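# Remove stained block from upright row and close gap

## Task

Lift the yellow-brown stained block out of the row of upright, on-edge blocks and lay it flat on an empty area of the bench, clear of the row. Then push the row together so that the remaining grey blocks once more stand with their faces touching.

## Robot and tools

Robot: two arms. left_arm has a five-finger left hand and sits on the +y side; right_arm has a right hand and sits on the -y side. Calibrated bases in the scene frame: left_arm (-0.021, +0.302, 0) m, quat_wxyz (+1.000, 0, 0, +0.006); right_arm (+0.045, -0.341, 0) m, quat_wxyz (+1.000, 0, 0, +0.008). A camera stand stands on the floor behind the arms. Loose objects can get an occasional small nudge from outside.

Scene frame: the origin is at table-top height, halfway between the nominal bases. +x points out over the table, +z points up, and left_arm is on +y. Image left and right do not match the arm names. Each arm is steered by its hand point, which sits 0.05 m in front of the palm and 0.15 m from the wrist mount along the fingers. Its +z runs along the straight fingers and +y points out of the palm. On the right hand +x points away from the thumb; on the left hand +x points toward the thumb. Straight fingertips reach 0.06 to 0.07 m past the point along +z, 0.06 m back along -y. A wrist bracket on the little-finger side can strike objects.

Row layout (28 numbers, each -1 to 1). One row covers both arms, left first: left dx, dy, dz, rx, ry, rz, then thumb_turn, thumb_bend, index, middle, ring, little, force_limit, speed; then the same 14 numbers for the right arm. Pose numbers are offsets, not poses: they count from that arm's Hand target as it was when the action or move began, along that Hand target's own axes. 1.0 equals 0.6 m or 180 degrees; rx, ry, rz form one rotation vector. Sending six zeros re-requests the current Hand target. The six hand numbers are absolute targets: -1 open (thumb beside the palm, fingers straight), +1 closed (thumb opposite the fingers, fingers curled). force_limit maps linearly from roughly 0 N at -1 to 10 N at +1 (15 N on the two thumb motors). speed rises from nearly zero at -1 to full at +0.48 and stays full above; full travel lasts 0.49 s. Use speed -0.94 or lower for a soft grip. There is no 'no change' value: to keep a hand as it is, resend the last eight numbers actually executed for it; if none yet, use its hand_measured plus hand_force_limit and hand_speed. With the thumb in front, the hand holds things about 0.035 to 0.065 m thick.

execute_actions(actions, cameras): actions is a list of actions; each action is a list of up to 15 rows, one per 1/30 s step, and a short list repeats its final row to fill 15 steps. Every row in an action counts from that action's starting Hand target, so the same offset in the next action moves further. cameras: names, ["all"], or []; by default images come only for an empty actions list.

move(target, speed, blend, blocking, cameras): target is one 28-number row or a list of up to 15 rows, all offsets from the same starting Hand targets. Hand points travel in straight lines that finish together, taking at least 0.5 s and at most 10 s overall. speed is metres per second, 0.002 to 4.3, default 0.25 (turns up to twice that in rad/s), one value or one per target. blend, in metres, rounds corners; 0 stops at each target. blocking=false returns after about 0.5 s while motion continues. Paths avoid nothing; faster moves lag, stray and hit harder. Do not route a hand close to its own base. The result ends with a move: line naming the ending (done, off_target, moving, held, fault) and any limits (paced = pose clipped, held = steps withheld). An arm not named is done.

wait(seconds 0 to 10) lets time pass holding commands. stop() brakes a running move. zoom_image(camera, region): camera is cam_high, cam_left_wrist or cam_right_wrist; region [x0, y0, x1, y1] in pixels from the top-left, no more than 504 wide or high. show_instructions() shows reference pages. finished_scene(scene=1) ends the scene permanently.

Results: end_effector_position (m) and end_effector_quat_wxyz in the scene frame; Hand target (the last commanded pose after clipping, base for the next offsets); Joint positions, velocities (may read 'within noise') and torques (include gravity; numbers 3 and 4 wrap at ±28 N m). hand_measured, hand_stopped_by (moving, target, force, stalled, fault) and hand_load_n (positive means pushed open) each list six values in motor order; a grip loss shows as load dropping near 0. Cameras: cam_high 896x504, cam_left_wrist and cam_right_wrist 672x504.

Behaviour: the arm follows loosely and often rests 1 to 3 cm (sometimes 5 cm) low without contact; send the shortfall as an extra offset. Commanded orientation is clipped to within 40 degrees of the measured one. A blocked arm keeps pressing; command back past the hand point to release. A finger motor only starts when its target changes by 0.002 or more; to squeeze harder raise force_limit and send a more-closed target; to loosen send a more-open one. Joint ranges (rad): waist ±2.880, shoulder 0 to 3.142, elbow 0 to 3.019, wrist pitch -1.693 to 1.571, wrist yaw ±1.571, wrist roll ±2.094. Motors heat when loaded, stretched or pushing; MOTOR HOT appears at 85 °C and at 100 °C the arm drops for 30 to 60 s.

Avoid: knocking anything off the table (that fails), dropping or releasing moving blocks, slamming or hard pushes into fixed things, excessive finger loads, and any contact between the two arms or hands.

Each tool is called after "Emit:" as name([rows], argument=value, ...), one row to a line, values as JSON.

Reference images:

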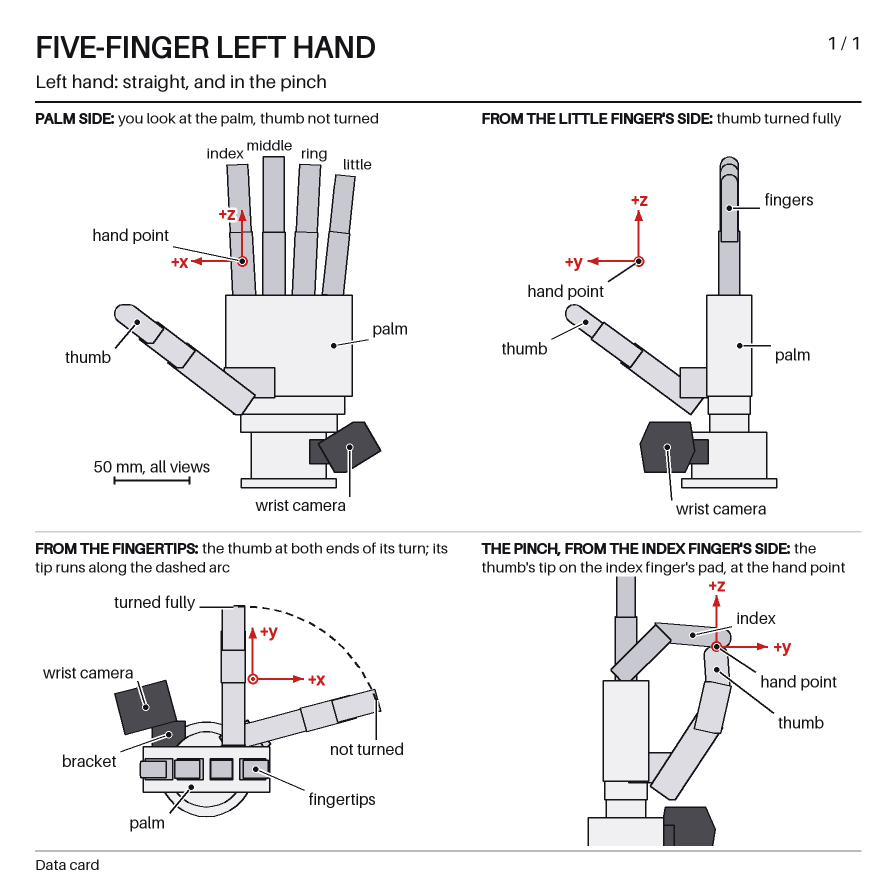

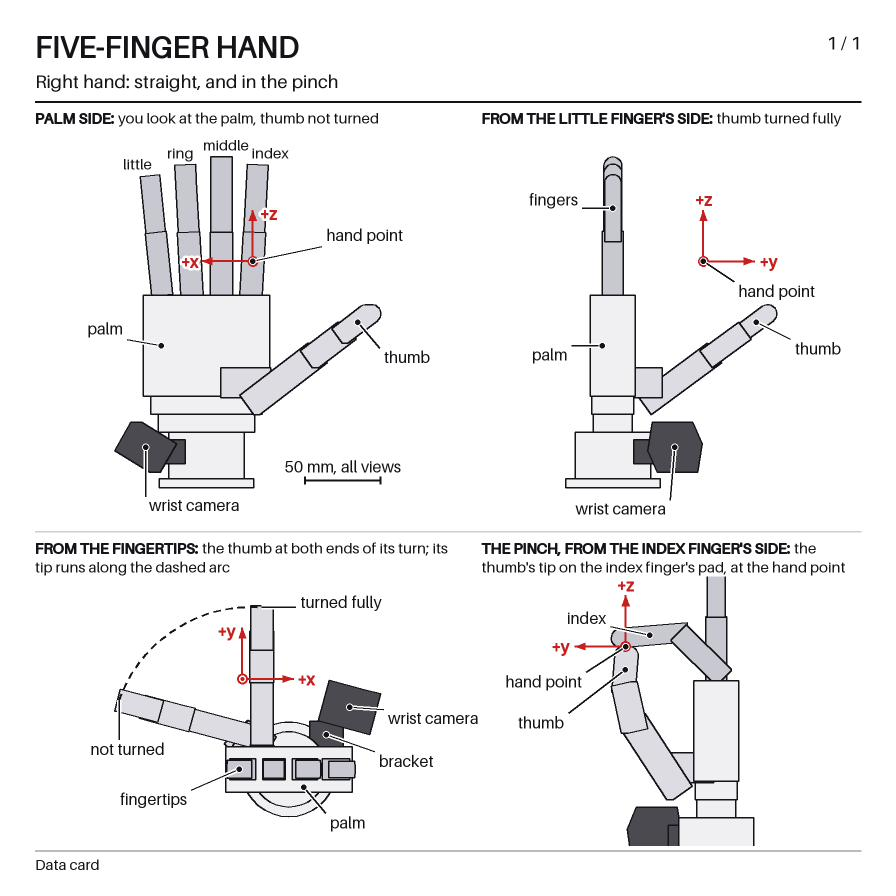

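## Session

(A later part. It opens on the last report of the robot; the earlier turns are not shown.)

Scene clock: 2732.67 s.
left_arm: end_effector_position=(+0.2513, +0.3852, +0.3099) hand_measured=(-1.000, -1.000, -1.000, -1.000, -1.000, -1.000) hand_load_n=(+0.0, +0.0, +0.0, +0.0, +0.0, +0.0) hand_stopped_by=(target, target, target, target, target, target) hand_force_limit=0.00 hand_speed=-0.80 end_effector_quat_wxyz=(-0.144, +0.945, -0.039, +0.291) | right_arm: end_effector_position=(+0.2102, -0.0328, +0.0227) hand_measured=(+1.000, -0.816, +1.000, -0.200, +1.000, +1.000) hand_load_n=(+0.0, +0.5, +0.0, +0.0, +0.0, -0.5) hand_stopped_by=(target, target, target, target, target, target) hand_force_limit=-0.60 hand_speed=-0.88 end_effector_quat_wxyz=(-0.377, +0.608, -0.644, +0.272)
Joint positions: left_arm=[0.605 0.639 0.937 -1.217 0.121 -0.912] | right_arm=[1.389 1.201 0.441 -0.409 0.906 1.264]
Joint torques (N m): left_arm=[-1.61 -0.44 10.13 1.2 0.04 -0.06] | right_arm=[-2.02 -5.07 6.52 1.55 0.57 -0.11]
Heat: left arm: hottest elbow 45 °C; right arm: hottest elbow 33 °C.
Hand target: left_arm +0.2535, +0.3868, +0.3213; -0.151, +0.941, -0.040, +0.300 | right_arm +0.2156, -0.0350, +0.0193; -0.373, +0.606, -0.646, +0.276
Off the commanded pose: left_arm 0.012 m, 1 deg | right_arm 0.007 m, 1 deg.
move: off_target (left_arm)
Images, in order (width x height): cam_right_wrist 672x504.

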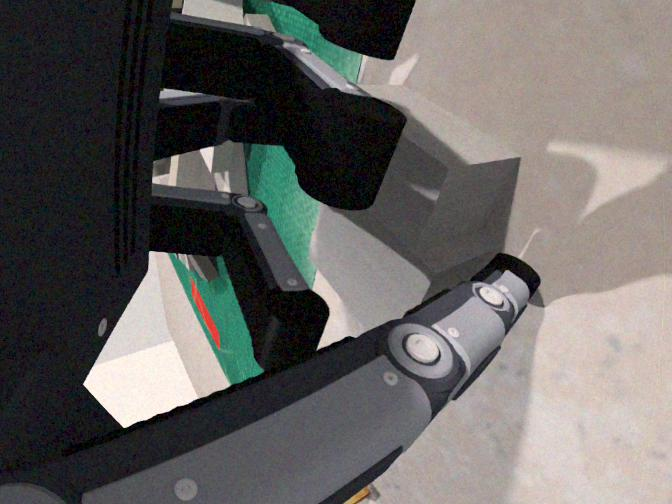

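Emit:
move(target=[0,0,0,0,0,0,-1,-1,-1,-1,-1,-1,0,-0.8,0,0,0,0,0,0,1,-0.815,1,0.03,1,1,-0.6,-0.9], speed=0.03, cameras=["cam_right_wrist"])

Emit:
zoom_image(camera="cam_right_wrist", region=[290, 100, 590, 350])

Scene clock: 2738.27 s.
left_arm: end_effector_position=(+0.2513, +0.3852, +0.3099) hand_measured=(-1.000, -1.000, -1.000, -1.000, -1.000, -1.000) hand_load_n=(+0.0, -0.5, +0.0, +0.0, +0.0, +0.0) hand_stopped_by=(target, target, target, target, target, target) hand_force_limit=0.00 hand_speed=-0.80 end_effector_quat_wxyz=(-0.144, +0.945, -0.039, +0.291) | right_arm: end_effector_position=(+0.2108, -0.0331, +0.0227) hand_measured=(+1.000, -0.816, +1.000, +0.030, +1.000, +1.000) hand_load_n=(+0.0, +0.0, +0.0, +0.5, +0.0, +0.0) hand_stopped_by=(target, target, target, target, target, target) hand_force_limit=-0.60 hand_speed=-0.90 end_effector_quat_wxyz=(-0.377, +0.607, -0.644, +0.273)
Joint positions: left_arm=[0.605 0.639 0.937 -1.217 0.121 -0.912] | right_arm=[1.387 1.201 0.441 -0.409 0.906 1.264]
Joint torques (N m): left_arm=[-1.49 -0.91 10.11 1.2 0.04 -0.03] | right_arm=[-1.96 -5.07 6.5 1.55 0.57 -0.11]
Heat: left arm: hottest elbow 45 °C; right arm: hottest elbow 32 °C.
Hand target: left_arm +0.2535, +0.3868, +0.3213; -0.151, +0.941, -0.040, +0.300 | right_arm +0.2156, -0.0350, +0.0194; -0.373, +0.606, -0.646, +0.276
Off the commanded pose: left_arm 0.012 m, 1 deg | right_arm 0.006 m, 1 deg.
move: off_target (left_arm)
Images, in order (width x height): cam_right_wrist 672x504.

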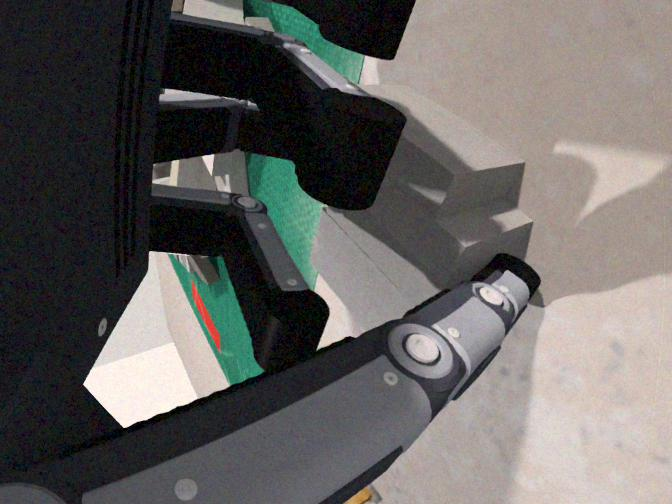

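Scaled by 1.680 from the camera's 672x504 image, which has a finer 960x720 frame.

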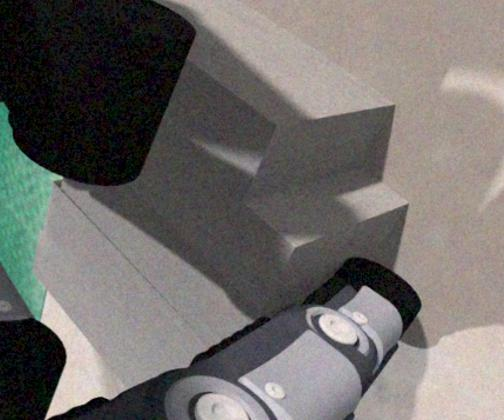

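Emit:
move([
  [0,0,0,0,0,0,-1,-1,-1,-1,-1,-1,0,-0.8,0,0,0,0,0,0,1,-0.9,1,-0.2,1,1,-0.6,-0.8],
  [0,0,0,0,0,0,-1,-1,-1,-1,-1,-1,0,-0.8,0.0178,-0.0186,-0.0130,0,0,0,1,-0.9,1,-0.2,1,1,-0.6,-0.8],
  [0,0,0,0,0,0,-1,-1,-1,-1,-1,-1,0,-0.8,0.0206,-0.0024,-0.0017,0,0,0,1,-0.9,1,-0.2,1,1,-0.6,-0.8],
], speed=0.03, cameras=["cam_right_wrist"])

Emit:
zoom_image(camera="cam_right_wrist", region=[290, 100, 590, 350])

Scene clock: 2754.47 s.
left_arm: end_effector_position=(+0.2513, +0.3852, +0.3099) hand_measured=(-1.000, -1.000, -1.000, -1.000, -1.000, -1.000) hand_load_n=(+0.0, -0.5, +0.0, +0.0, +0.0, +0.0) hand_stopped_by=(target, target, target, target, target, target) hand_force_limit=0.00 hand_speed=-0.80 end_effector_quat_wxyz=(-0.144, +0.945, -0.039, +0.291) | right_arm: end_effector_position=(+0.2107, -0.0453, +0.0226) hand_measured=(+1.000, -0.900, +1.000, -0.200, +1.000, +1.000) hand_load_n=(+0.0, +0.0, +0.0, +0.0, +0.0, +0.0) hand_stopped_by=(target, target, target, target, target, target) hand_force_limit=-0.60 hand_speed=-0.80 end_effector_quat_wxyz=(-0.377, +0.608, -0.643, +0.272)
Joint positions: left_arm=[0.605 0.639 0.937 -1.217 0.121 -0.912] | right_arm=[1.379 1.159 0.41 -0.408 0.902 1.248]
Joint torques (N m): left_arm=[-1.44 -0.56 10.22 1.28 0.03 -0.04] | right_arm=[-2.02 -4.84 6.53 1.57 0.56 -0.1]
Heat: left arm: hottest elbow 45 °C; right arm: hottest elbow 32 °C.
Hand target: left_arm +0.2535, +0.3868, +0.3213; -0.151, +0.941, -0.040, +0.300 | right_arm +0.2157, -0.0475, +0.0193; -0.373, +0.606, -0.646, +0.276
Off the commanded pose: left_arm 0.012 m, 1 deg | right_arm 0.006 m, 1 deg.
move: off_target (left_arm)
Images, in order (width x height): cam_right_wrist 672x504.

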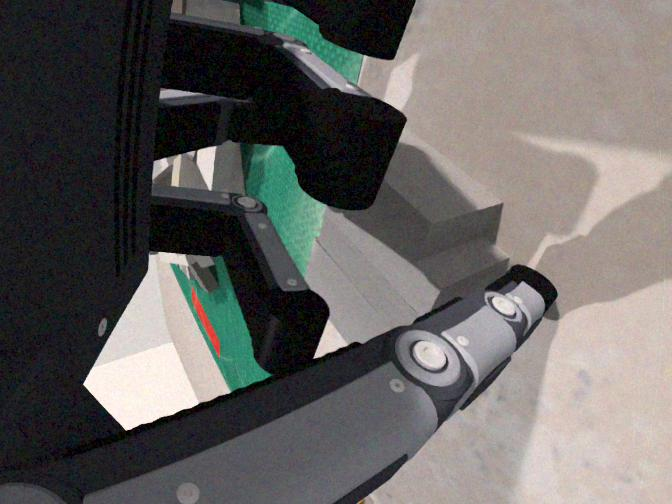

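Scaled by 1.680 from the camera's 672x504 image, which has a finer 960x720 frame.

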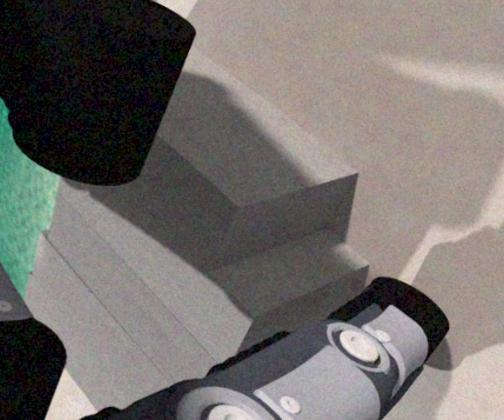

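Emit:
move([
  [0,0,0,0,0,0,-1,-1,-1,-1,-1,-1,0,-0.8,0,0,0,0,0,0,1,-0.82,1,-0.2,1,1,-0.6,-0.9],
], speed=0.03, cameras=[])

Emit:
move([
  [0,0,0,0,0,0,-1,-1,-1,-1,-1,-1,0,-0.8,0,0,0,0,0,0,1,-0.82,1,0.03,1,1,-0.6,-0.9],
], speed=0.03, cameras=["cam_right_wrist"])

Emit:
zoom_image(camera="cam_right_wrist", region=[290, 100, 590, 350])

Scene clock: 2775.77 s.
left_arm: end_effector_position=(+0.2513, +0.3852, +0.3099) hand_measured=(-1.000, -1.000, -1.000, -1.000, -1.000, -1.000) hand_load_n=(-0.5, +0.0, +0.0, +0.0, +0.0, +0.0) hand_stopped_by=(target, target, target, target, target, target) hand_force_limit=0.00 hand_speed=-0.80 end_effector_quat_wxyz=(-0.144, +0.945, -0.039, +0.291) | right_arm: end_effector_position=(+0.2107, -0.0453, +0.0226) hand_measured=(+1.000, -0.820, +1.000, -0.200, +1.000, +1.000) hand_load_n=(+0.0, +0.0, +0.5, +0.0, +0.0, +0.0) hand_stopped_by=(target, target, target, target, target, target) hand_force_limit=-0.60 hand_speed=-0.90 end_effector_quat_wxyz=(-0.377, +0.608, -0.643, +0.272)
Joint positions: left_arm=[0.605 0.639 0.937 -1.217 0.121 -0.912] | right_arm=[1.379 1.159 0.41 -0.408 0.902 1.248]
Joint torques (N m): left_arm=[-1.32 -0.56 10.06 1.26 0.02 -0.04] | right_arm=[-2.02 -4.42 6.57 1.59 0.57 -0.1]
Heat: left arm: hottest elbow 45 °C; right arm: hottest elbow 32 °C.
Hand target: left_arm +0.2535, +0.3868, +0.3213; -0.151, +0.941, -0.040, +0.300 | right_arm +0.2157, -0.0475, +0.0193; -0.373, +0.606, -0.646, +0.276
Off the commanded pose: left_arm 0.012 m, 1 deg | right_arm 0.006 m, 1 deg.
move: off_target (left_arm)
No camera images: "cameras" was empty.

Scene clock: 2776.87 s.
left_arm: end_effector_position=(+0.2513, +0.3852, +0.3099) hand_measured=(-1.000, -1.000, -1.000, -1.000, -1.000, -1.000) hand_load_n=(+0.0, +0.0, +0.0, +0.0, +0.0, +0.0) hand_stopped_by=(target, target, target, target, target, target) hand_force_limit=0.00 hand_speed=-0.80 end_effector_quat_wxyz=(-0.144, +0.945, -0.039, +0.291) | right_arm: end_effector_position=(+0.2109, -0.0456, +0.0224) hand_measured=(+1.000, -0.820, +1.000, +0.030, +1.000, +1.000) hand_load_n=(+0.0, +0.0, +0.0, +0.0, +0.5, +0.0) hand_stopped_by=(target, target, target, target, target, target) hand_force_limit=-0.60 hand_speed=-0.90 end_effector_quat_wxyz=(-0.376, +0.608, -0.643, +0.273)
Joint positions: left_arm=[0.605 0.639 0.937 -1.217 0.121 -0.912] | right_arm=[1.378 1.16 0.41 -0.408 0.902 1.247]
Joint torques (N m): left_arm=[-1.32 -0.38 10.13 1.09 0.03 -0.04] | right_arm=[-1.96 -4.54 6.54 1.58 0.56 -0.09]
Heat: left arm: hottest elbow 45 °C; right arm: hottest elbow 32 °C.
Hand target: left_arm +0.2535, +0.3868, +0.3213; -0.151, +0.941, -0.040, +0.300 | right_arm +0.2157, -0.0476, +0.0192; -0.373, +0.606, -0.646, +0.277
Off the commanded pose: left_arm 0.012 m, 1 deg | right_arm 0.006 m, 1 deg.
move: off_target (left_arm)
Images, in order (width x height): cam_right_wrist 672x504.

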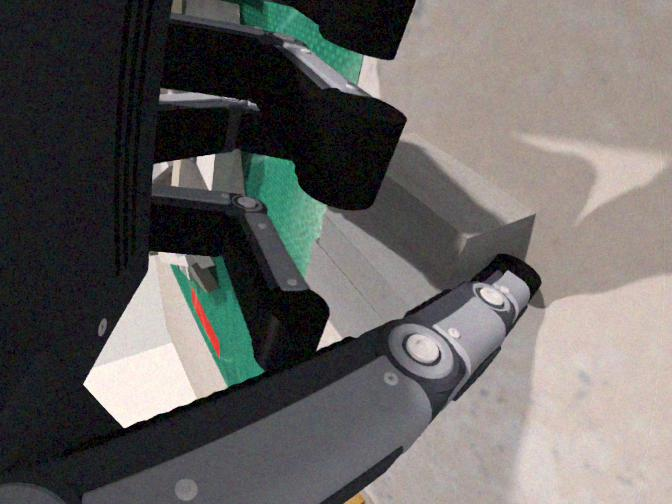

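Scaled by 1.680 from the camera's 672x504 image, which has a finer 960x720 frame.

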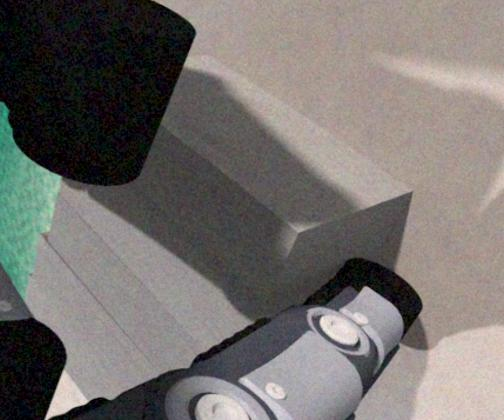

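Emit:
move([
  [0,0,0,0,0,0,-1,-1,-1,-1,-1,-1,0,-0.8,0,0,0,0,0,0,1,-0.93,1,-0.2,1,1,-0.6,-0.8],
  [0,0,0,0,0,0,-1,-1,-1,-1,-1,-1,0,-0.8,-0.0139,-0.0811,-0.0568,0,0,0,1,-0.93,1,-0.2,1,1,-0.6,-0.8],
  [0,0,0,0,0,0,-1,-1,-1,-1,-1,-1,0,-0.8,0.1,-0.08,-0.05,0,0,0,1,-0.93,1,-0.2,1,1,-0.6,-0.8],
], speed=0.08, blend=[0,0.03,0], cameras=["cam_right_wrist","cam_high"])

Emit:
zoom_image(camera="cam_high", region=[390, 190, 430, 225])

Emit:
zoom_image(camera="cam_right_wrist", region=[330, 180, 630, 420])

Scene clock: 2785.30 s.
left_arm: end_effector_position=(+0.2513, +0.3852, +0.3099) hand_measured=(-1.000, -1.000, -1.000, -1.000, -1.000, -1.000) hand_load_n=(-0.5, +0.0, +0.0, +0.0, +0.0, +0.0) hand_stopped_by=(target, target, target, target, target, target) hand_force_limit=0.00 hand_speed=-0.80 end_effector_quat_wxyz=(-0.144, +0.945, -0.039, +0.291) | right_arm: end_effector_position=(+0.2170, -0.1091, +0.0671) hand_measured=(+1.000, -0.930, +1.000, -0.200, +1.000, +1.000) hand_load_n=(+0.0, +0.0, +0.0, +0.0, +0.0, +0.0) hand_stopped_by=(target, target, target, target, target, target) hand_force_limit=-0.60 hand_speed=-0.80 end_effector_quat_wxyz=(-0.379, +0.606, -0.645, +0.271)
Joint positions: left_arm=[0.605 0.639 0.937 -1.217 0.121 -0.912] | right_arm=[1.282 0.762 0.341 -0.627 0.859 1.116]
Joint torques (N m): left_arm=[-1.38 -0.62 10.15 1.16 0.01 -0.03] | right_arm=[-2.02 -2.61 8.05 0.57 0.5 -0.09]
Heat: left arm: hottest elbow 45 °C; right arm: hottest elbow 32 °C.
Hand target: left_arm +0.2535, +0.3868, +0.3213; -0.151, +0.941, -0.040, +0.300 | right_arm +0.2197, -0.1151, +0.0664; -0.373, +0.606, -0.646, +0.276
Off the commanded pose: left_arm 0.012 m, 1 deg | right_arm 0.007 m, 1 deg.
move: off_target (left_arm); blend cut to 0.0299 m at target 2
Images, in order (width x height): cam_high 896x504, cam_right_wrist 672x504.

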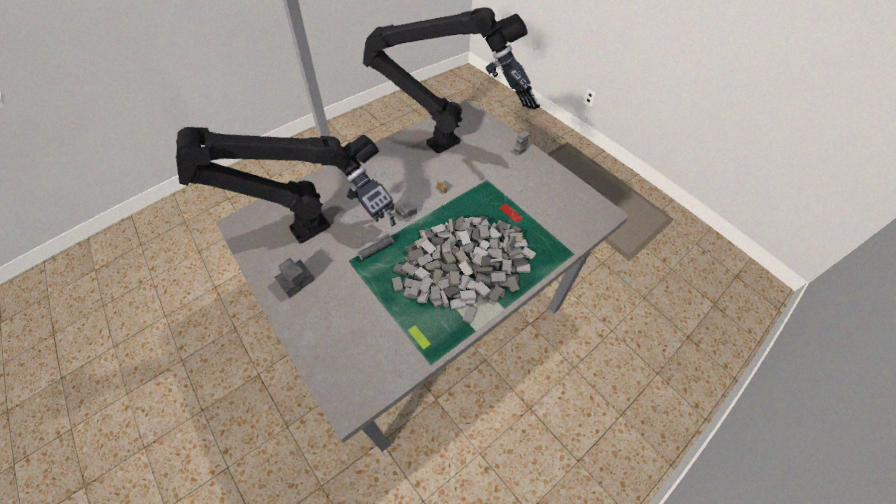

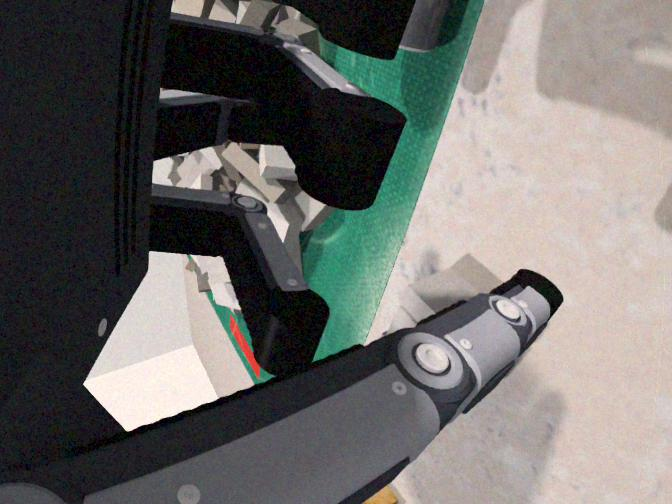

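Scaled by 12.600 from the camera's 896x504 image, which has a finer 1280x720 frame.

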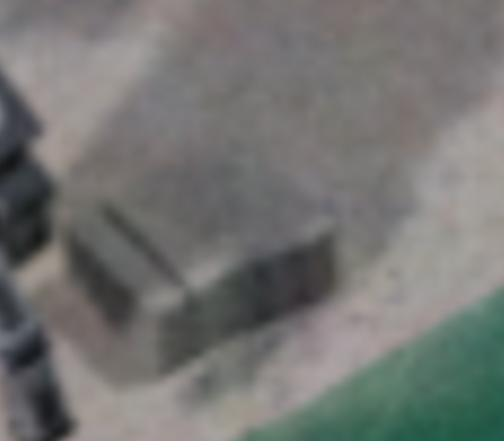

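Scaled by 1.680 from the camera's 672x504 image, which has a finer 960x720 frame.

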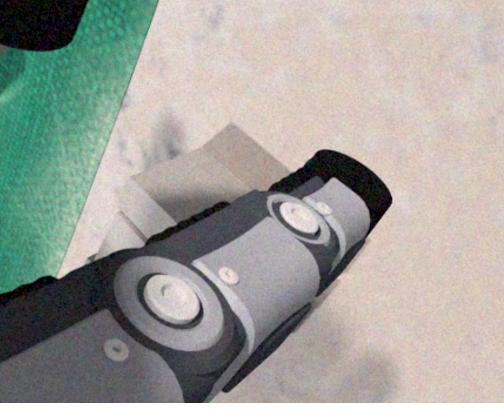

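Emit:
move(target=[0,0,0,0,0,0,-1,-1,-1,-1,-1,-1,0,-0.8,-0.0729,0.0485,-0.0326,0,0,0,1,-0.6,1,0.04,1,1,-0.4,-0.6], speed=0.08, cameras=["cam_right_wrist"])

Emit:
zoom_image(camera="cam_right_wrist", region=[290, 130, 560, 350])

Scene clock: 2799.53 s.
left_arm: end_effector_position=(+0.2513, +0.3852, +0.3099) hand_measured=(-1.000, -1.000, -1.000, -1.000, -1.000, -1.000) hand_load_n=(+0.0, +0.0, +0.0, +0.0, +0.0, +0.0) hand_stopped_by=(target, target, target, target, target, target) hand_force_limit=0.00 hand_speed=-0.80 end_effector_quat_wxyz=(-0.144, +0.945, -0.039, +0.291) | right_arm: end_effector_position=(+0.1889, -0.0880, +0.0468) hand_measured=(+1.000, -0.600, +1.000, +0.040, +1.000, +1.000) hand_load_n=(+0.0, +0.0, +0.0, +0.0, +0.0, +0.0) hand_stopped_by=(target, target, target, target, target, target) hand_force_limit=-0.40 hand_speed=-0.60 end_effector_quat_wxyz=(-0.362, +0.609, -0.645, +0.286)
Joint positions: left_arm=[0.605 0.639 0.937 -1.217 0.121 -0.912] | right_arm=[1.456 0.971 0.4 -0.74 0.934 1.396]
Joint torques (N m): left_arm=[-1.26 -0.5 10.13 1.21 0.04 -0.03] | right_arm=[0.56 -2.61 10.61 0.14 0.83 0.16]
Heat: left arm: hottest elbow 45 °C; right arm: hottest elbow 32 °C.
Hand target: left_arm +0.2535, +0.3868, +0.3213; -0.151, +0.941, -0.040, +0.300 | right_arm +0.1864, -0.0704, +0.0605; -0.373, +0.606, -0.646, +0.276
Off the commanded pose: left_arm 0.012 m, 1 deg | right_arm 0.022 m, 2 deg.
move: off_target (left_arm, right_arm)
Images, in order (width x height): cam_right_wrist 672x504.

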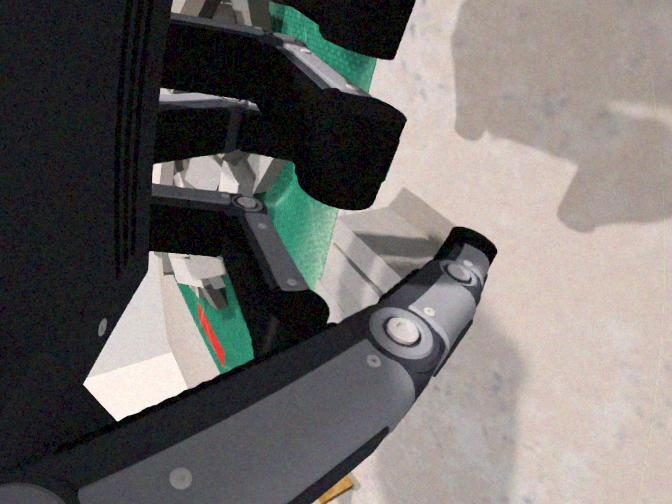

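Scaled by 1.867 from the camera's 672x504 image, which has a finer 960x720 frame.

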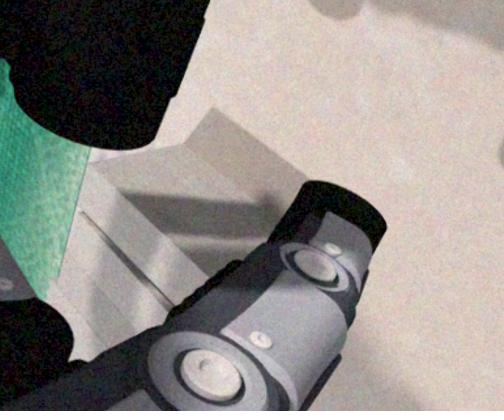

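Emit:
move(target=[0,0,0,0,0,0,-1,-1,-1,-1,-1,-1,0,-0.8,-0.0021,0.0458,0.0333,0,0,0,1,-0.6,1,0.04,1,1,-0.4,-0.6], speed=0.05, cameras=[])

Scene clock: 2806.60 s.
left_arm: end_effector_position=(+0.2513, +0.3852, +0.3099) hand_measured=(-1.000, -1.000, -1.000, -1.000, -1.000, -1.000) hand_load_n=(+0.0, -0.5, +0.0, +0.0, +0.0, +0.0) hand_stopped_by=(target, target, target, target, target, target) hand_force_limit=0.00 hand_speed=-0.80 end_effector_quat_wxyz=(-0.144, +0.945, -0.039, +0.291) | right_arm: end_effector_position=(+0.1903, -0.0684, +0.0287) hand_measured=(+1.000, -0.600, +1.000, +0.040, +1.000, +1.000) hand_load_n=(+0.0, +0.0, +0.0, +0.0, +0.0, +0.0) hand_stopped_by=(target, target, target, target, target, target) hand_force_limit=-0.40 hand_speed=-0.60 end_effector_quat_wxyz=(-0.368, +0.605, -0.648, +0.281)
Joint positions: left_arm=[0.605 0.639 0.937 -1.217 0.121 -0.912] | right_arm=[1.458 1.086 0.4 -0.61 0.936 1.403]
Joint torques (N m): left_arm=[-1.32 -0.67 10.11 1.17 0.03 -0.05] | right_arm=[0.5 -3.6 6.79 1.25 0.83 0.12]
Heat: left arm: hottest elbow 45 °C; right arm: hottest elbow 32 °C.
Hand target: left_arm +0.2535, +0.3868, +0.3213; -0.151, +0.941, -0.040, +0.300 | right_arm +0.1868, -0.0641, +0.0271; -0.373, +0.606, -0.646, +0.276
Off the commanded pose: left_arm 0.012 m, 1 deg | right_arm 0.006 m, 1 deg.
move: off_target (left_arm)
No camera images: "cameras" was empty.

Emit:
move(target=[0,0,0,0,0,0,-1,-1,-1,-1,-1,-1,0,-0.8,-0.0171,0.0140,-0.0024,0,0,0,1,-0.6,1,0.04,1,1,-0.4,-0.6], speed=0.02, cameras=["cam_right_wrist"])

Emit:
zoom_image(camera="cam_right_wrist", region=[270, 130, 540, 350])

Scene clock: 2814.27 s.
left_arm: end_effector_position=(+0.2513, +0.3852, +0.3099) hand_measured=(-1.000, -1.000, -1.000, -1.000, -1.000, -1.000) hand_load_n=(+0.0, +0.0, +0.0, +0.0, +0.0, +0.0) hand_stopped_by=(target, target, target, target, target, target) hand_force_limit=0.00 hand_speed=-0.80 end_effector_quat_wxyz=(-0.144, +0.945, -0.039, +0.291) | right_arm: end_effector_position=(+0.1860, -0.0684, +0.0188) hand_measured=(+1.000, -0.600, +1.000, +0.040, +1.000, +1.000) hand_load_n=(+0.0, +0.0, +0.0, -2.0, +0.0, -0.5) hand_stopped_by=(target, target, target, target, target, target) hand_force_limit=-0.40 hand_speed=-0.60 end_effector_quat_wxyz=(-0.366, +0.608, -0.643, +0.290)
Joint positions: left_arm=[0.605 0.639 0.937 -1.217 0.121 -0.912] | right_arm=[1.485 1.136 0.4 -0.61 0.953 1.44]
Joint torques (N m): left_arm=[-1.49 -0.38 10.11 1.16 0.04 -0.04] | right_arm=[0.67 -3.31 8.47 0.83 0.42 0.26]
Heat: left arm: hottest elbow 45 °C; right arm: hottest elbow 32 °C.
Hand target: left_arm +0.2535, +0.3868, +0.3213; -0.151, +0.941, -0.040, +0.300 | right_arm +0.1808, -0.0531, +0.0226; -0.373, +0.606, -0.646, +0.276
Off the commanded pose: left_arm 0.012 m, 1 deg | right_arm 0.017 m, 2 deg.
move: off_target (left_arm, right_arm)
Images, in order (width x height): cam_right_wrist 672x504.

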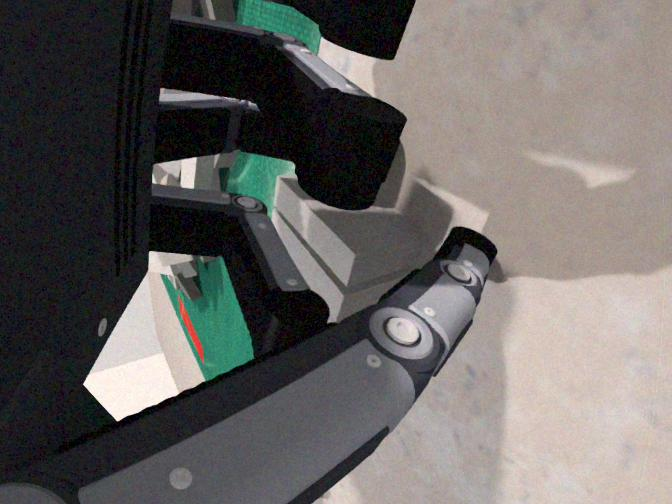

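Scaled by 1.867 from the camera's 672x504 image, which has a finer 960x720 frame.

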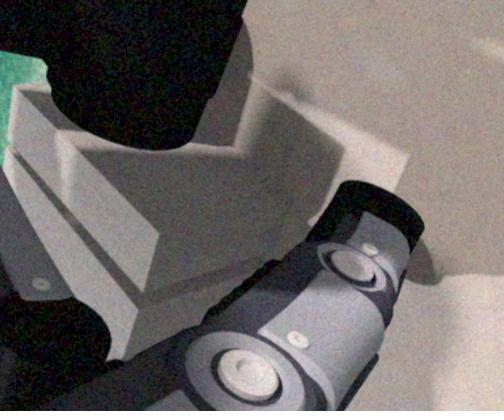

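Emit:
move(target=[0,0,0,0,0,0,-1,-1,-1,-1,-1,-1,0,-0.8,-0.0180,-0.0164,-0.0115,0,0,0,1,-0.6,1,0.04,1,1,-0.4,-0.6], speed=0.02, cameras=[])

Scene clock: 2818.93 s.
left_arm: end_effector_position=(+0.2513, +0.3852, +0.3099) hand_measured=(-1.000, -1.000, -1.000, -1.000, -1.000, -1.000) hand_load_n=(+0.0, +0.0, +0.0, +0.0, +0.0, +0.0) hand_stopped_by=(target, target, target, target, target, target) hand_force_limit=0.00 hand_speed=-0.80 end_effector_quat_wxyz=(-0.144, +0.945, -0.039, +0.291) | right_arm: end_effector_position=(+0.1849, -0.0621, +0.0257) hand_measured=(+1.000, -0.600, +1.000, +0.040, +1.000, +1.000) hand_load_n=(+0.0, +0.0, +0.0, +0.0, +0.0, +0.0) hand_stopped_by=(target, target, target, target, target, target) hand_force_limit=-0.40 hand_speed=-0.60 end_effector_quat_wxyz=(-0.364, +0.607, -0.645, +0.287)
Joint positions: left_arm=[0.605 0.639 0.937 -1.217 0.121 -0.912] | right_arm=[1.488 1.136 0.426 -0.643 0.947 1.451]
Joint torques (N m): left_arm=[-1.49 -0.62 10.14 1.17 0.03 -0.03] | right_arm=[0.56 -4.25 9.65 0.02 0.68 0.17]
Heat: left arm: hottest elbow 45 °C; right arm: hottest elbow 32 °C.
Hand target: left_arm +0.2535, +0.3868, +0.3213; -0.151, +0.941, -0.040, +0.300 | right_arm +0.1806, -0.0444, +0.0360; -0.373, +0.606, -0.646, +0.276
Off the commanded pose: left_arm 0.012 m, 1 deg | right_arm 0.021 m, 2 deg.
move: off_target (left_arm, right_arm)
No camera images: "cameras" was empty.

Emit:
move(target=[0,0,0,0,0,0,-1,-1,-1,-1,-1,-1,0,-0.8,-0.0106,0.0067,0.0047,0,0,0,1,-0.6,1,0.04,1,1,-0.4,-0.6], speed=0.02, cameras=["cam_right_wrist"])

Emit:
zoom_image(camera="cam_right_wrist", region=[270, 130, 540, 350])

Scene clock: 2824.70 s.
left_arm: end_effector_position=(+0.2513, +0.3852, +0.3099) hand_measured=(-1.000, -1.000, -1.000, -1.000, -1.000, -1.000) hand_load_n=(+0.0, +0.0, +0.0, +0.0, +0.0, +0.0) hand_stopped_by=(target, target, target, target, target, target) hand_force_limit=0.00 hand_speed=-0.80 end_effector_quat_wxyz=(-0.144, +0.945, -0.039, +0.291) | right_arm: end_effector_position=(+0.1843, -0.0599, +0.0212) hand_measured=(+1.000, -0.600, +1.000, +0.040, +1.000, +1.000) hand_load_n=(+0.0, +0.0, +0.0, +0.5, +0.0, +0.0) hand_stopped_by=(target, target, target, target, target, target) hand_force_limit=-0.40 hand_speed=-0.60 end_effector_quat_wxyz=(-0.358, +0.611, -0.643, +0.292)
Joint positions: left_arm=[0.605 0.639 0.937 -1.217 0.121 -0.912] | right_arm=[1.49 1.166 0.437 -0.644 0.947 1.455]
Joint torques (N m): left_arm=[-1.38 -0.73 10.14 1.24 0.04 -0.03] | right_arm=[0.62 -4.42 9.59 0.83 0.7 0.18]
Heat: left arm: hottest elbow 45 °C; right arm: hottest elbow 33 °C.
Hand target: left_arm +0.2535, +0.3868, +0.3213; -0.151, +0.941, -0.040, +0.300 | right_arm +0.1804, -0.0372, +0.0321; -0.373, +0.606, -0.646, +0.276
Off the commanded pose: left_arm 0.012 m, 1 deg | right_arm 0.025 m, 3 deg.
move: off_target (left_arm, right_arm)
Images, in order (width x height): cam_right_wrist 672x504.

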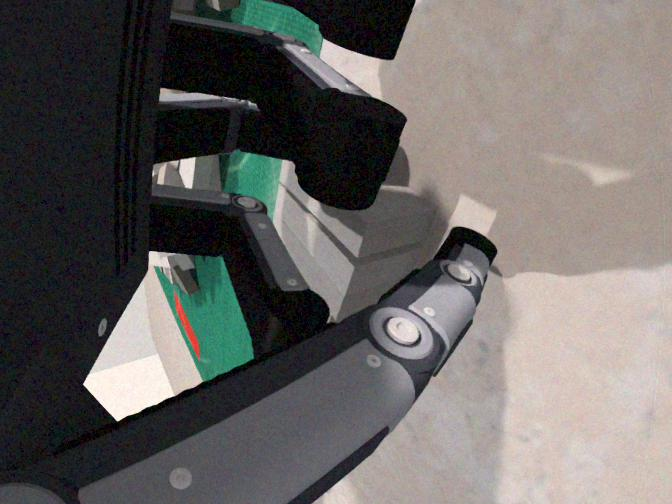

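Scaled by 1.867 from the camera's 672x504 image, which has a finer 960x720 frame.

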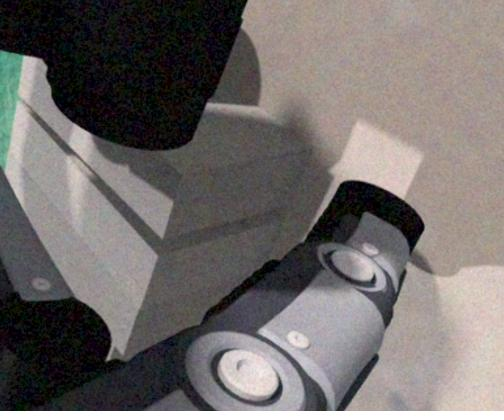

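Emit:
move(target=[0,0,0,0,0,0,-1,-1,-1,-1,-1,-1,0,-0.8,-0.0106,0.0014,0.0012,0,0,0,1,-0.6,1,0.04,1,1,-0.4,-0.6], speed=0.02, cameras=["cam_right_wrist"])

Emit:
zoom_image(camera="cam_right_wrist", region=[270, 130, 540, 350])

Scene clock: 2828.87 s.
left_arm: end_effector_position=(+0.2513, +0.3852, +0.3099) hand_measured=(-1.000, -1.000, -1.000, -1.000, -1.000, -1.000) hand_load_n=(-0.5, +0.0, +0.0, +0.0, +0.0, +0.0) hand_stopped_by=(target, target, target, target, target, target) hand_force_limit=0.00 hand_speed=-0.80 end_effector_quat_wxyz=(-0.144, +0.945, -0.039, +0.291) | right_arm: end_effector_position=(+0.1842, -0.0574, +0.0190) hand_measured=(+1.000, -0.600, +1.000, +0.040, +1.000, +1.000) hand_load_n=(+0.0, +0.0, +0.0, +0.0, +0.0, +0.0) hand_stopped_by=(target, target, target, target, target, target) hand_force_limit=-0.40 hand_speed=-0.60 end_effector_quat_wxyz=(-0.355, +0.613, -0.641, +0.295)
Joint positions: left_arm=[0.605 0.639 0.937 -1.217 0.121 -0.912] | right_arm=[1.491 1.187 0.446 -0.644 0.947 1.456]
Joint torques (N m): left_arm=[-1.38 -0.79 10.09 1.21 0 -0.05] | right_arm=[0.62 -4.72 9.96 0.92 0.71 0.2]
Heat: left arm: hottest elbow 45 °C; right arm: hottest elbow 33 °C.
Hand target: left_arm +0.2535, +0.3868, +0.3213; -0.151, +0.941, -0.040, +0.300 | right_arm +0.1804, -0.0309, +0.0319; -0.373, +0.606, -0.646, +0.276
Off the commanded pose: left_arm 0.012 m, 1 deg | right_arm 0.030 m, 3 deg.
move: off_target (left_arm, right_arm)
Images, in order (width x height): cam_right_wrist 672x504.

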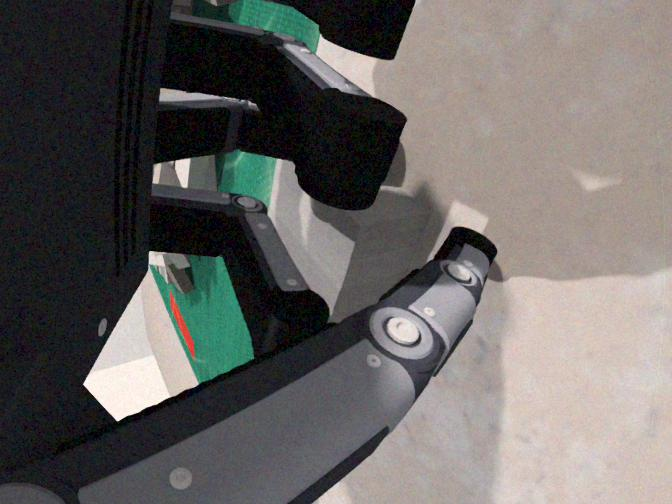

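Scaled by 1.867 from the camera's 672x504 image, which has a finer 960x720 frame.

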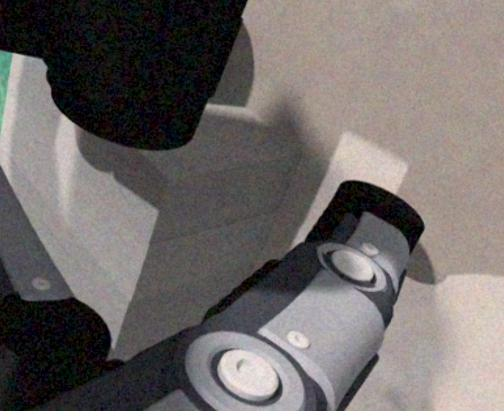

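Emit:
move([
  [0,0,0,0,0,0,-1,-1,-1,-1,-1,-1,0,-0.8,0.0681,-0.0085,0.0013,0,0,0,1,-0.6,1,0.04,1,1,-0.4,-0.6],
  [0,0,0,0,0,0,-1,-1,-1,-1,-1,-1,0,-0.8,0.12,-0.08,-0.05,0,0,0,1,-0.6,1,0.04,1,1,-0.4,-0.6],
], speed=[0.04, 0.1], cameras=["cam_right_wrist","cam_high"])

Emit:
zoom_image(camera="cam_high", region=[390, 190, 430, 225])

Emit:
zoom_image(camera="cam_right_wrist", region=[330, 180, 630, 420])

Scene clock: 2840.47 s.
left_arm: end_effector_position=(+0.2513, +0.3852, +0.3099) hand_measured=(-1.000, -1.000, -1.000, -1.000, -1.000, -1.000) hand_load_n=(+0.0, +0.0, +0.0, +0.0, +0.0, +0.0) hand_stopped_by=(target, target, target, target, target, target) hand_force_limit=0.00 hand_speed=-0.80 end_effector_quat_wxyz=(-0.144, +0.945, -0.039, +0.291) | right_arm: end_effector_position=(+0.1818, -0.1106, +0.0715) hand_measured=(+1.000, -0.600, +1.000, +0.040, +1.000, +1.000) hand_load_n=(+0.0, +0.0, +0.0, +0.0, +0.0, +0.5) hand_stopped_by=(target, target, target, target, target, target) hand_force_limit=-0.40 hand_speed=-0.60 end_effector_quat_wxyz=(-0.373, +0.609, -0.643, +0.276)
Joint positions: left_arm=[0.605 0.639 0.937 -1.217 0.121 -0.912] | right_arm=[1.478 0.79 0.386 -0.889 0.938 1.406]
Joint torques (N m): left_arm=[-1.08 -0.91 10.09 1.28 0.01 -0.05] | right_arm=[-1.79 -2.78 8.94 0.18 0.63 -0.08]
Heat: left arm: hottest elbow 45 °C; right arm: hottest elbow 33 °C.
Hand target: left_arm +0.2535, +0.3868, +0.3213; -0.151, +0.941, -0.040, +0.300 | right_arm +0.1846, -0.1104, +0.0773; -0.373, +0.606, -0.646, +0.276
Off the commanded pose: left_arm 0.012 m, 1 deg | right_arm 0.006 m, 0 deg.
move: off_target (left_arm)
Images, in order (width x height): cam_high 896x504, cam_right_wrist 672x504.

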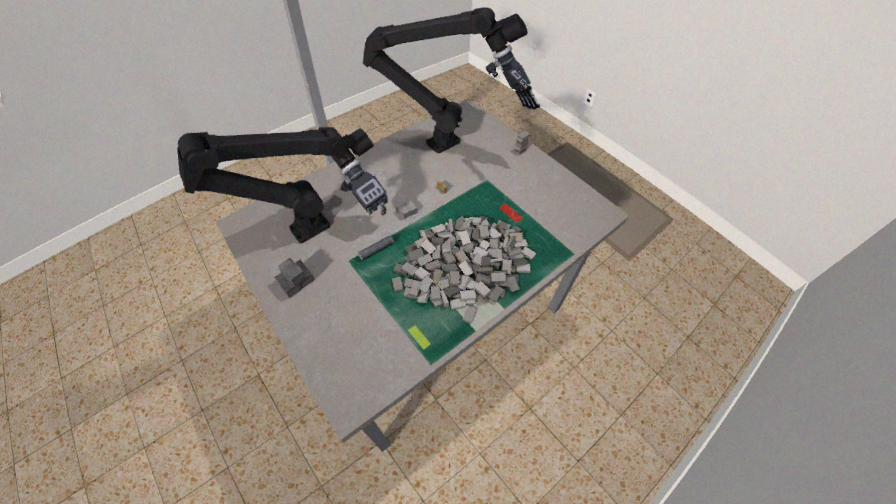

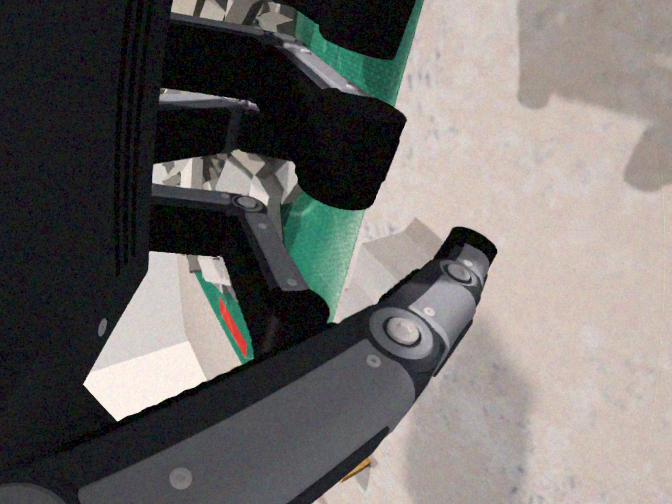

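Scaled by 12.600 from the camera's 896x504 image, which has a finer 1280x720 frame.

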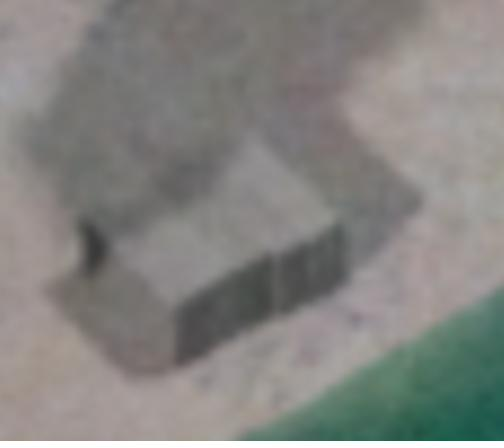

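Scaled by 1.680 from the camera's 672x504 image, which has a finer 960x720 frame.

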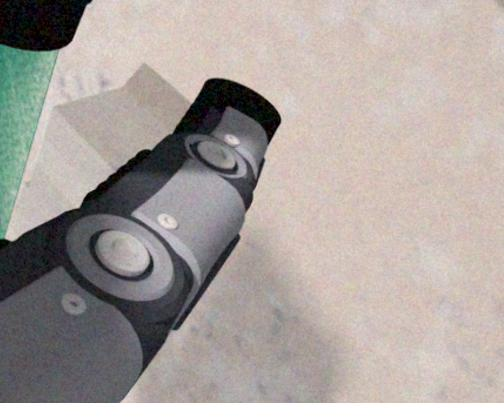

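Emit:
zoom_image(camera="cam_high", region=[394, 196, 422, 222])

Scaled by 18.000 from the camera's 896x504 image, which has a finer 1280x720 frame.

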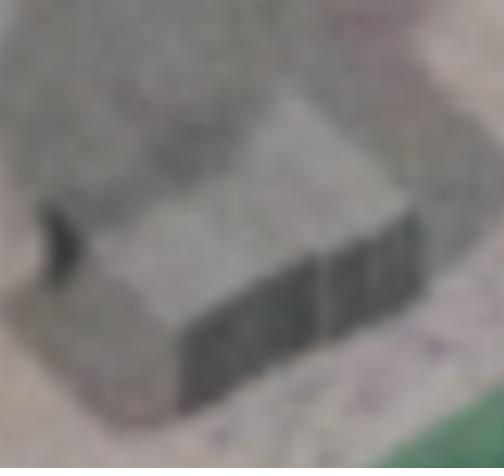

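Emit:
move(target=[0,0,0,0,0,0,-1,-1,-1,-1,-1,-1,0,-0.8,-0.1274,-0.0128,0.0122,0,0,0,1,-0.6,1,0.04,1,1,-0.4,-0.6], speed=0.12, cameras=["cam_right_wrist"])

Emit:
zoom_image(camera="cam_right_wrist", region=[330, 100, 630, 340])

Scene clock: 2877.93 s.
left_arm: end_effector_position=(+0.2513, +0.3852, +0.3099) hand_measured=(-1.000, -1.000, -1.000, -1.000, -1.000, -1.000) hand_load_n=(+0.0, +0.0, +0.0, +0.0, +0.5, +0.0) hand_stopped_by=(target, target, target, target, target, target) hand_force_limit=0.00 hand_speed=-0.80 end_effector_quat_wxyz=(-0.144, +0.945, -0.039, +0.291) | right_arm: end_effector_position=(+0.1872, -0.0520, +0.0764) hand_measured=(+1.000, -0.600, +1.000, +0.040, +1.000, +1.000) hand_load_n=(+0.0, +0.0, +0.0, +0.0, +0.0, +0.0) hand_stopped_by=(target, target, target, target, target, target) hand_force_limit=-0.40 hand_speed=-0.60 end_effector_quat_wxyz=(-0.364, +0.616, -0.639, +0.285)
Joint positions: left_arm=[0.605 0.639 0.937 -1.217 0.121 -0.912] | right_arm=[1.474 1.033 0.525 -0.807 0.936 1.396]
Joint torques (N m): left_arm=[-1.32 -0.15 10.1 1.18 0.03 -0.06] | right_arm=[-2.2 -3.78 10.91 1.24 0.63 -0.12]
Heat: left arm: hottest elbow 45 °C; right arm: hottest elbow 34 °C.
Hand target: left_arm +0.2535, +0.3868, +0.3213; -0.151, +0.941, -0.040, +0.300 | right_arm +0.1941, -0.0348, +0.0906; -0.373, +0.606, -0.646, +0.276
Off the commanded pose: left_arm 0.012 m, 1 deg | right_arm 0.023 m, 2 deg.
move: off_target (left_arm, right_arm)
Images, in order (width x height): cam_right_wrist 672x504.

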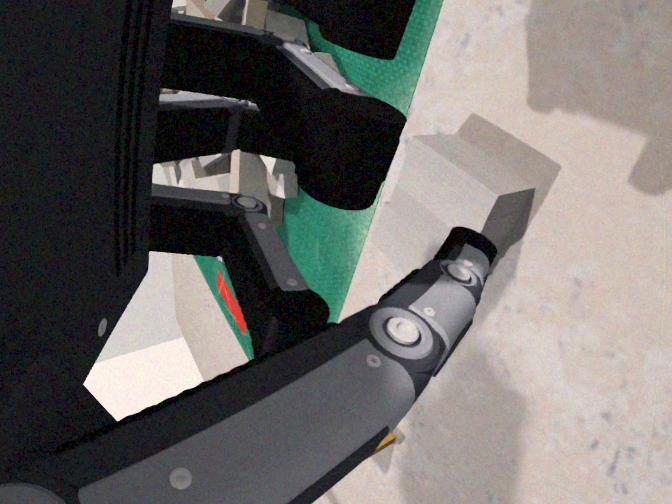

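Scaled by 1.680 from the camera's 672x504 image, which has a finer 960x720 frame.

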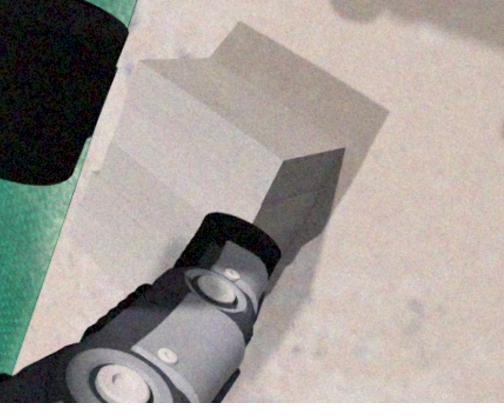

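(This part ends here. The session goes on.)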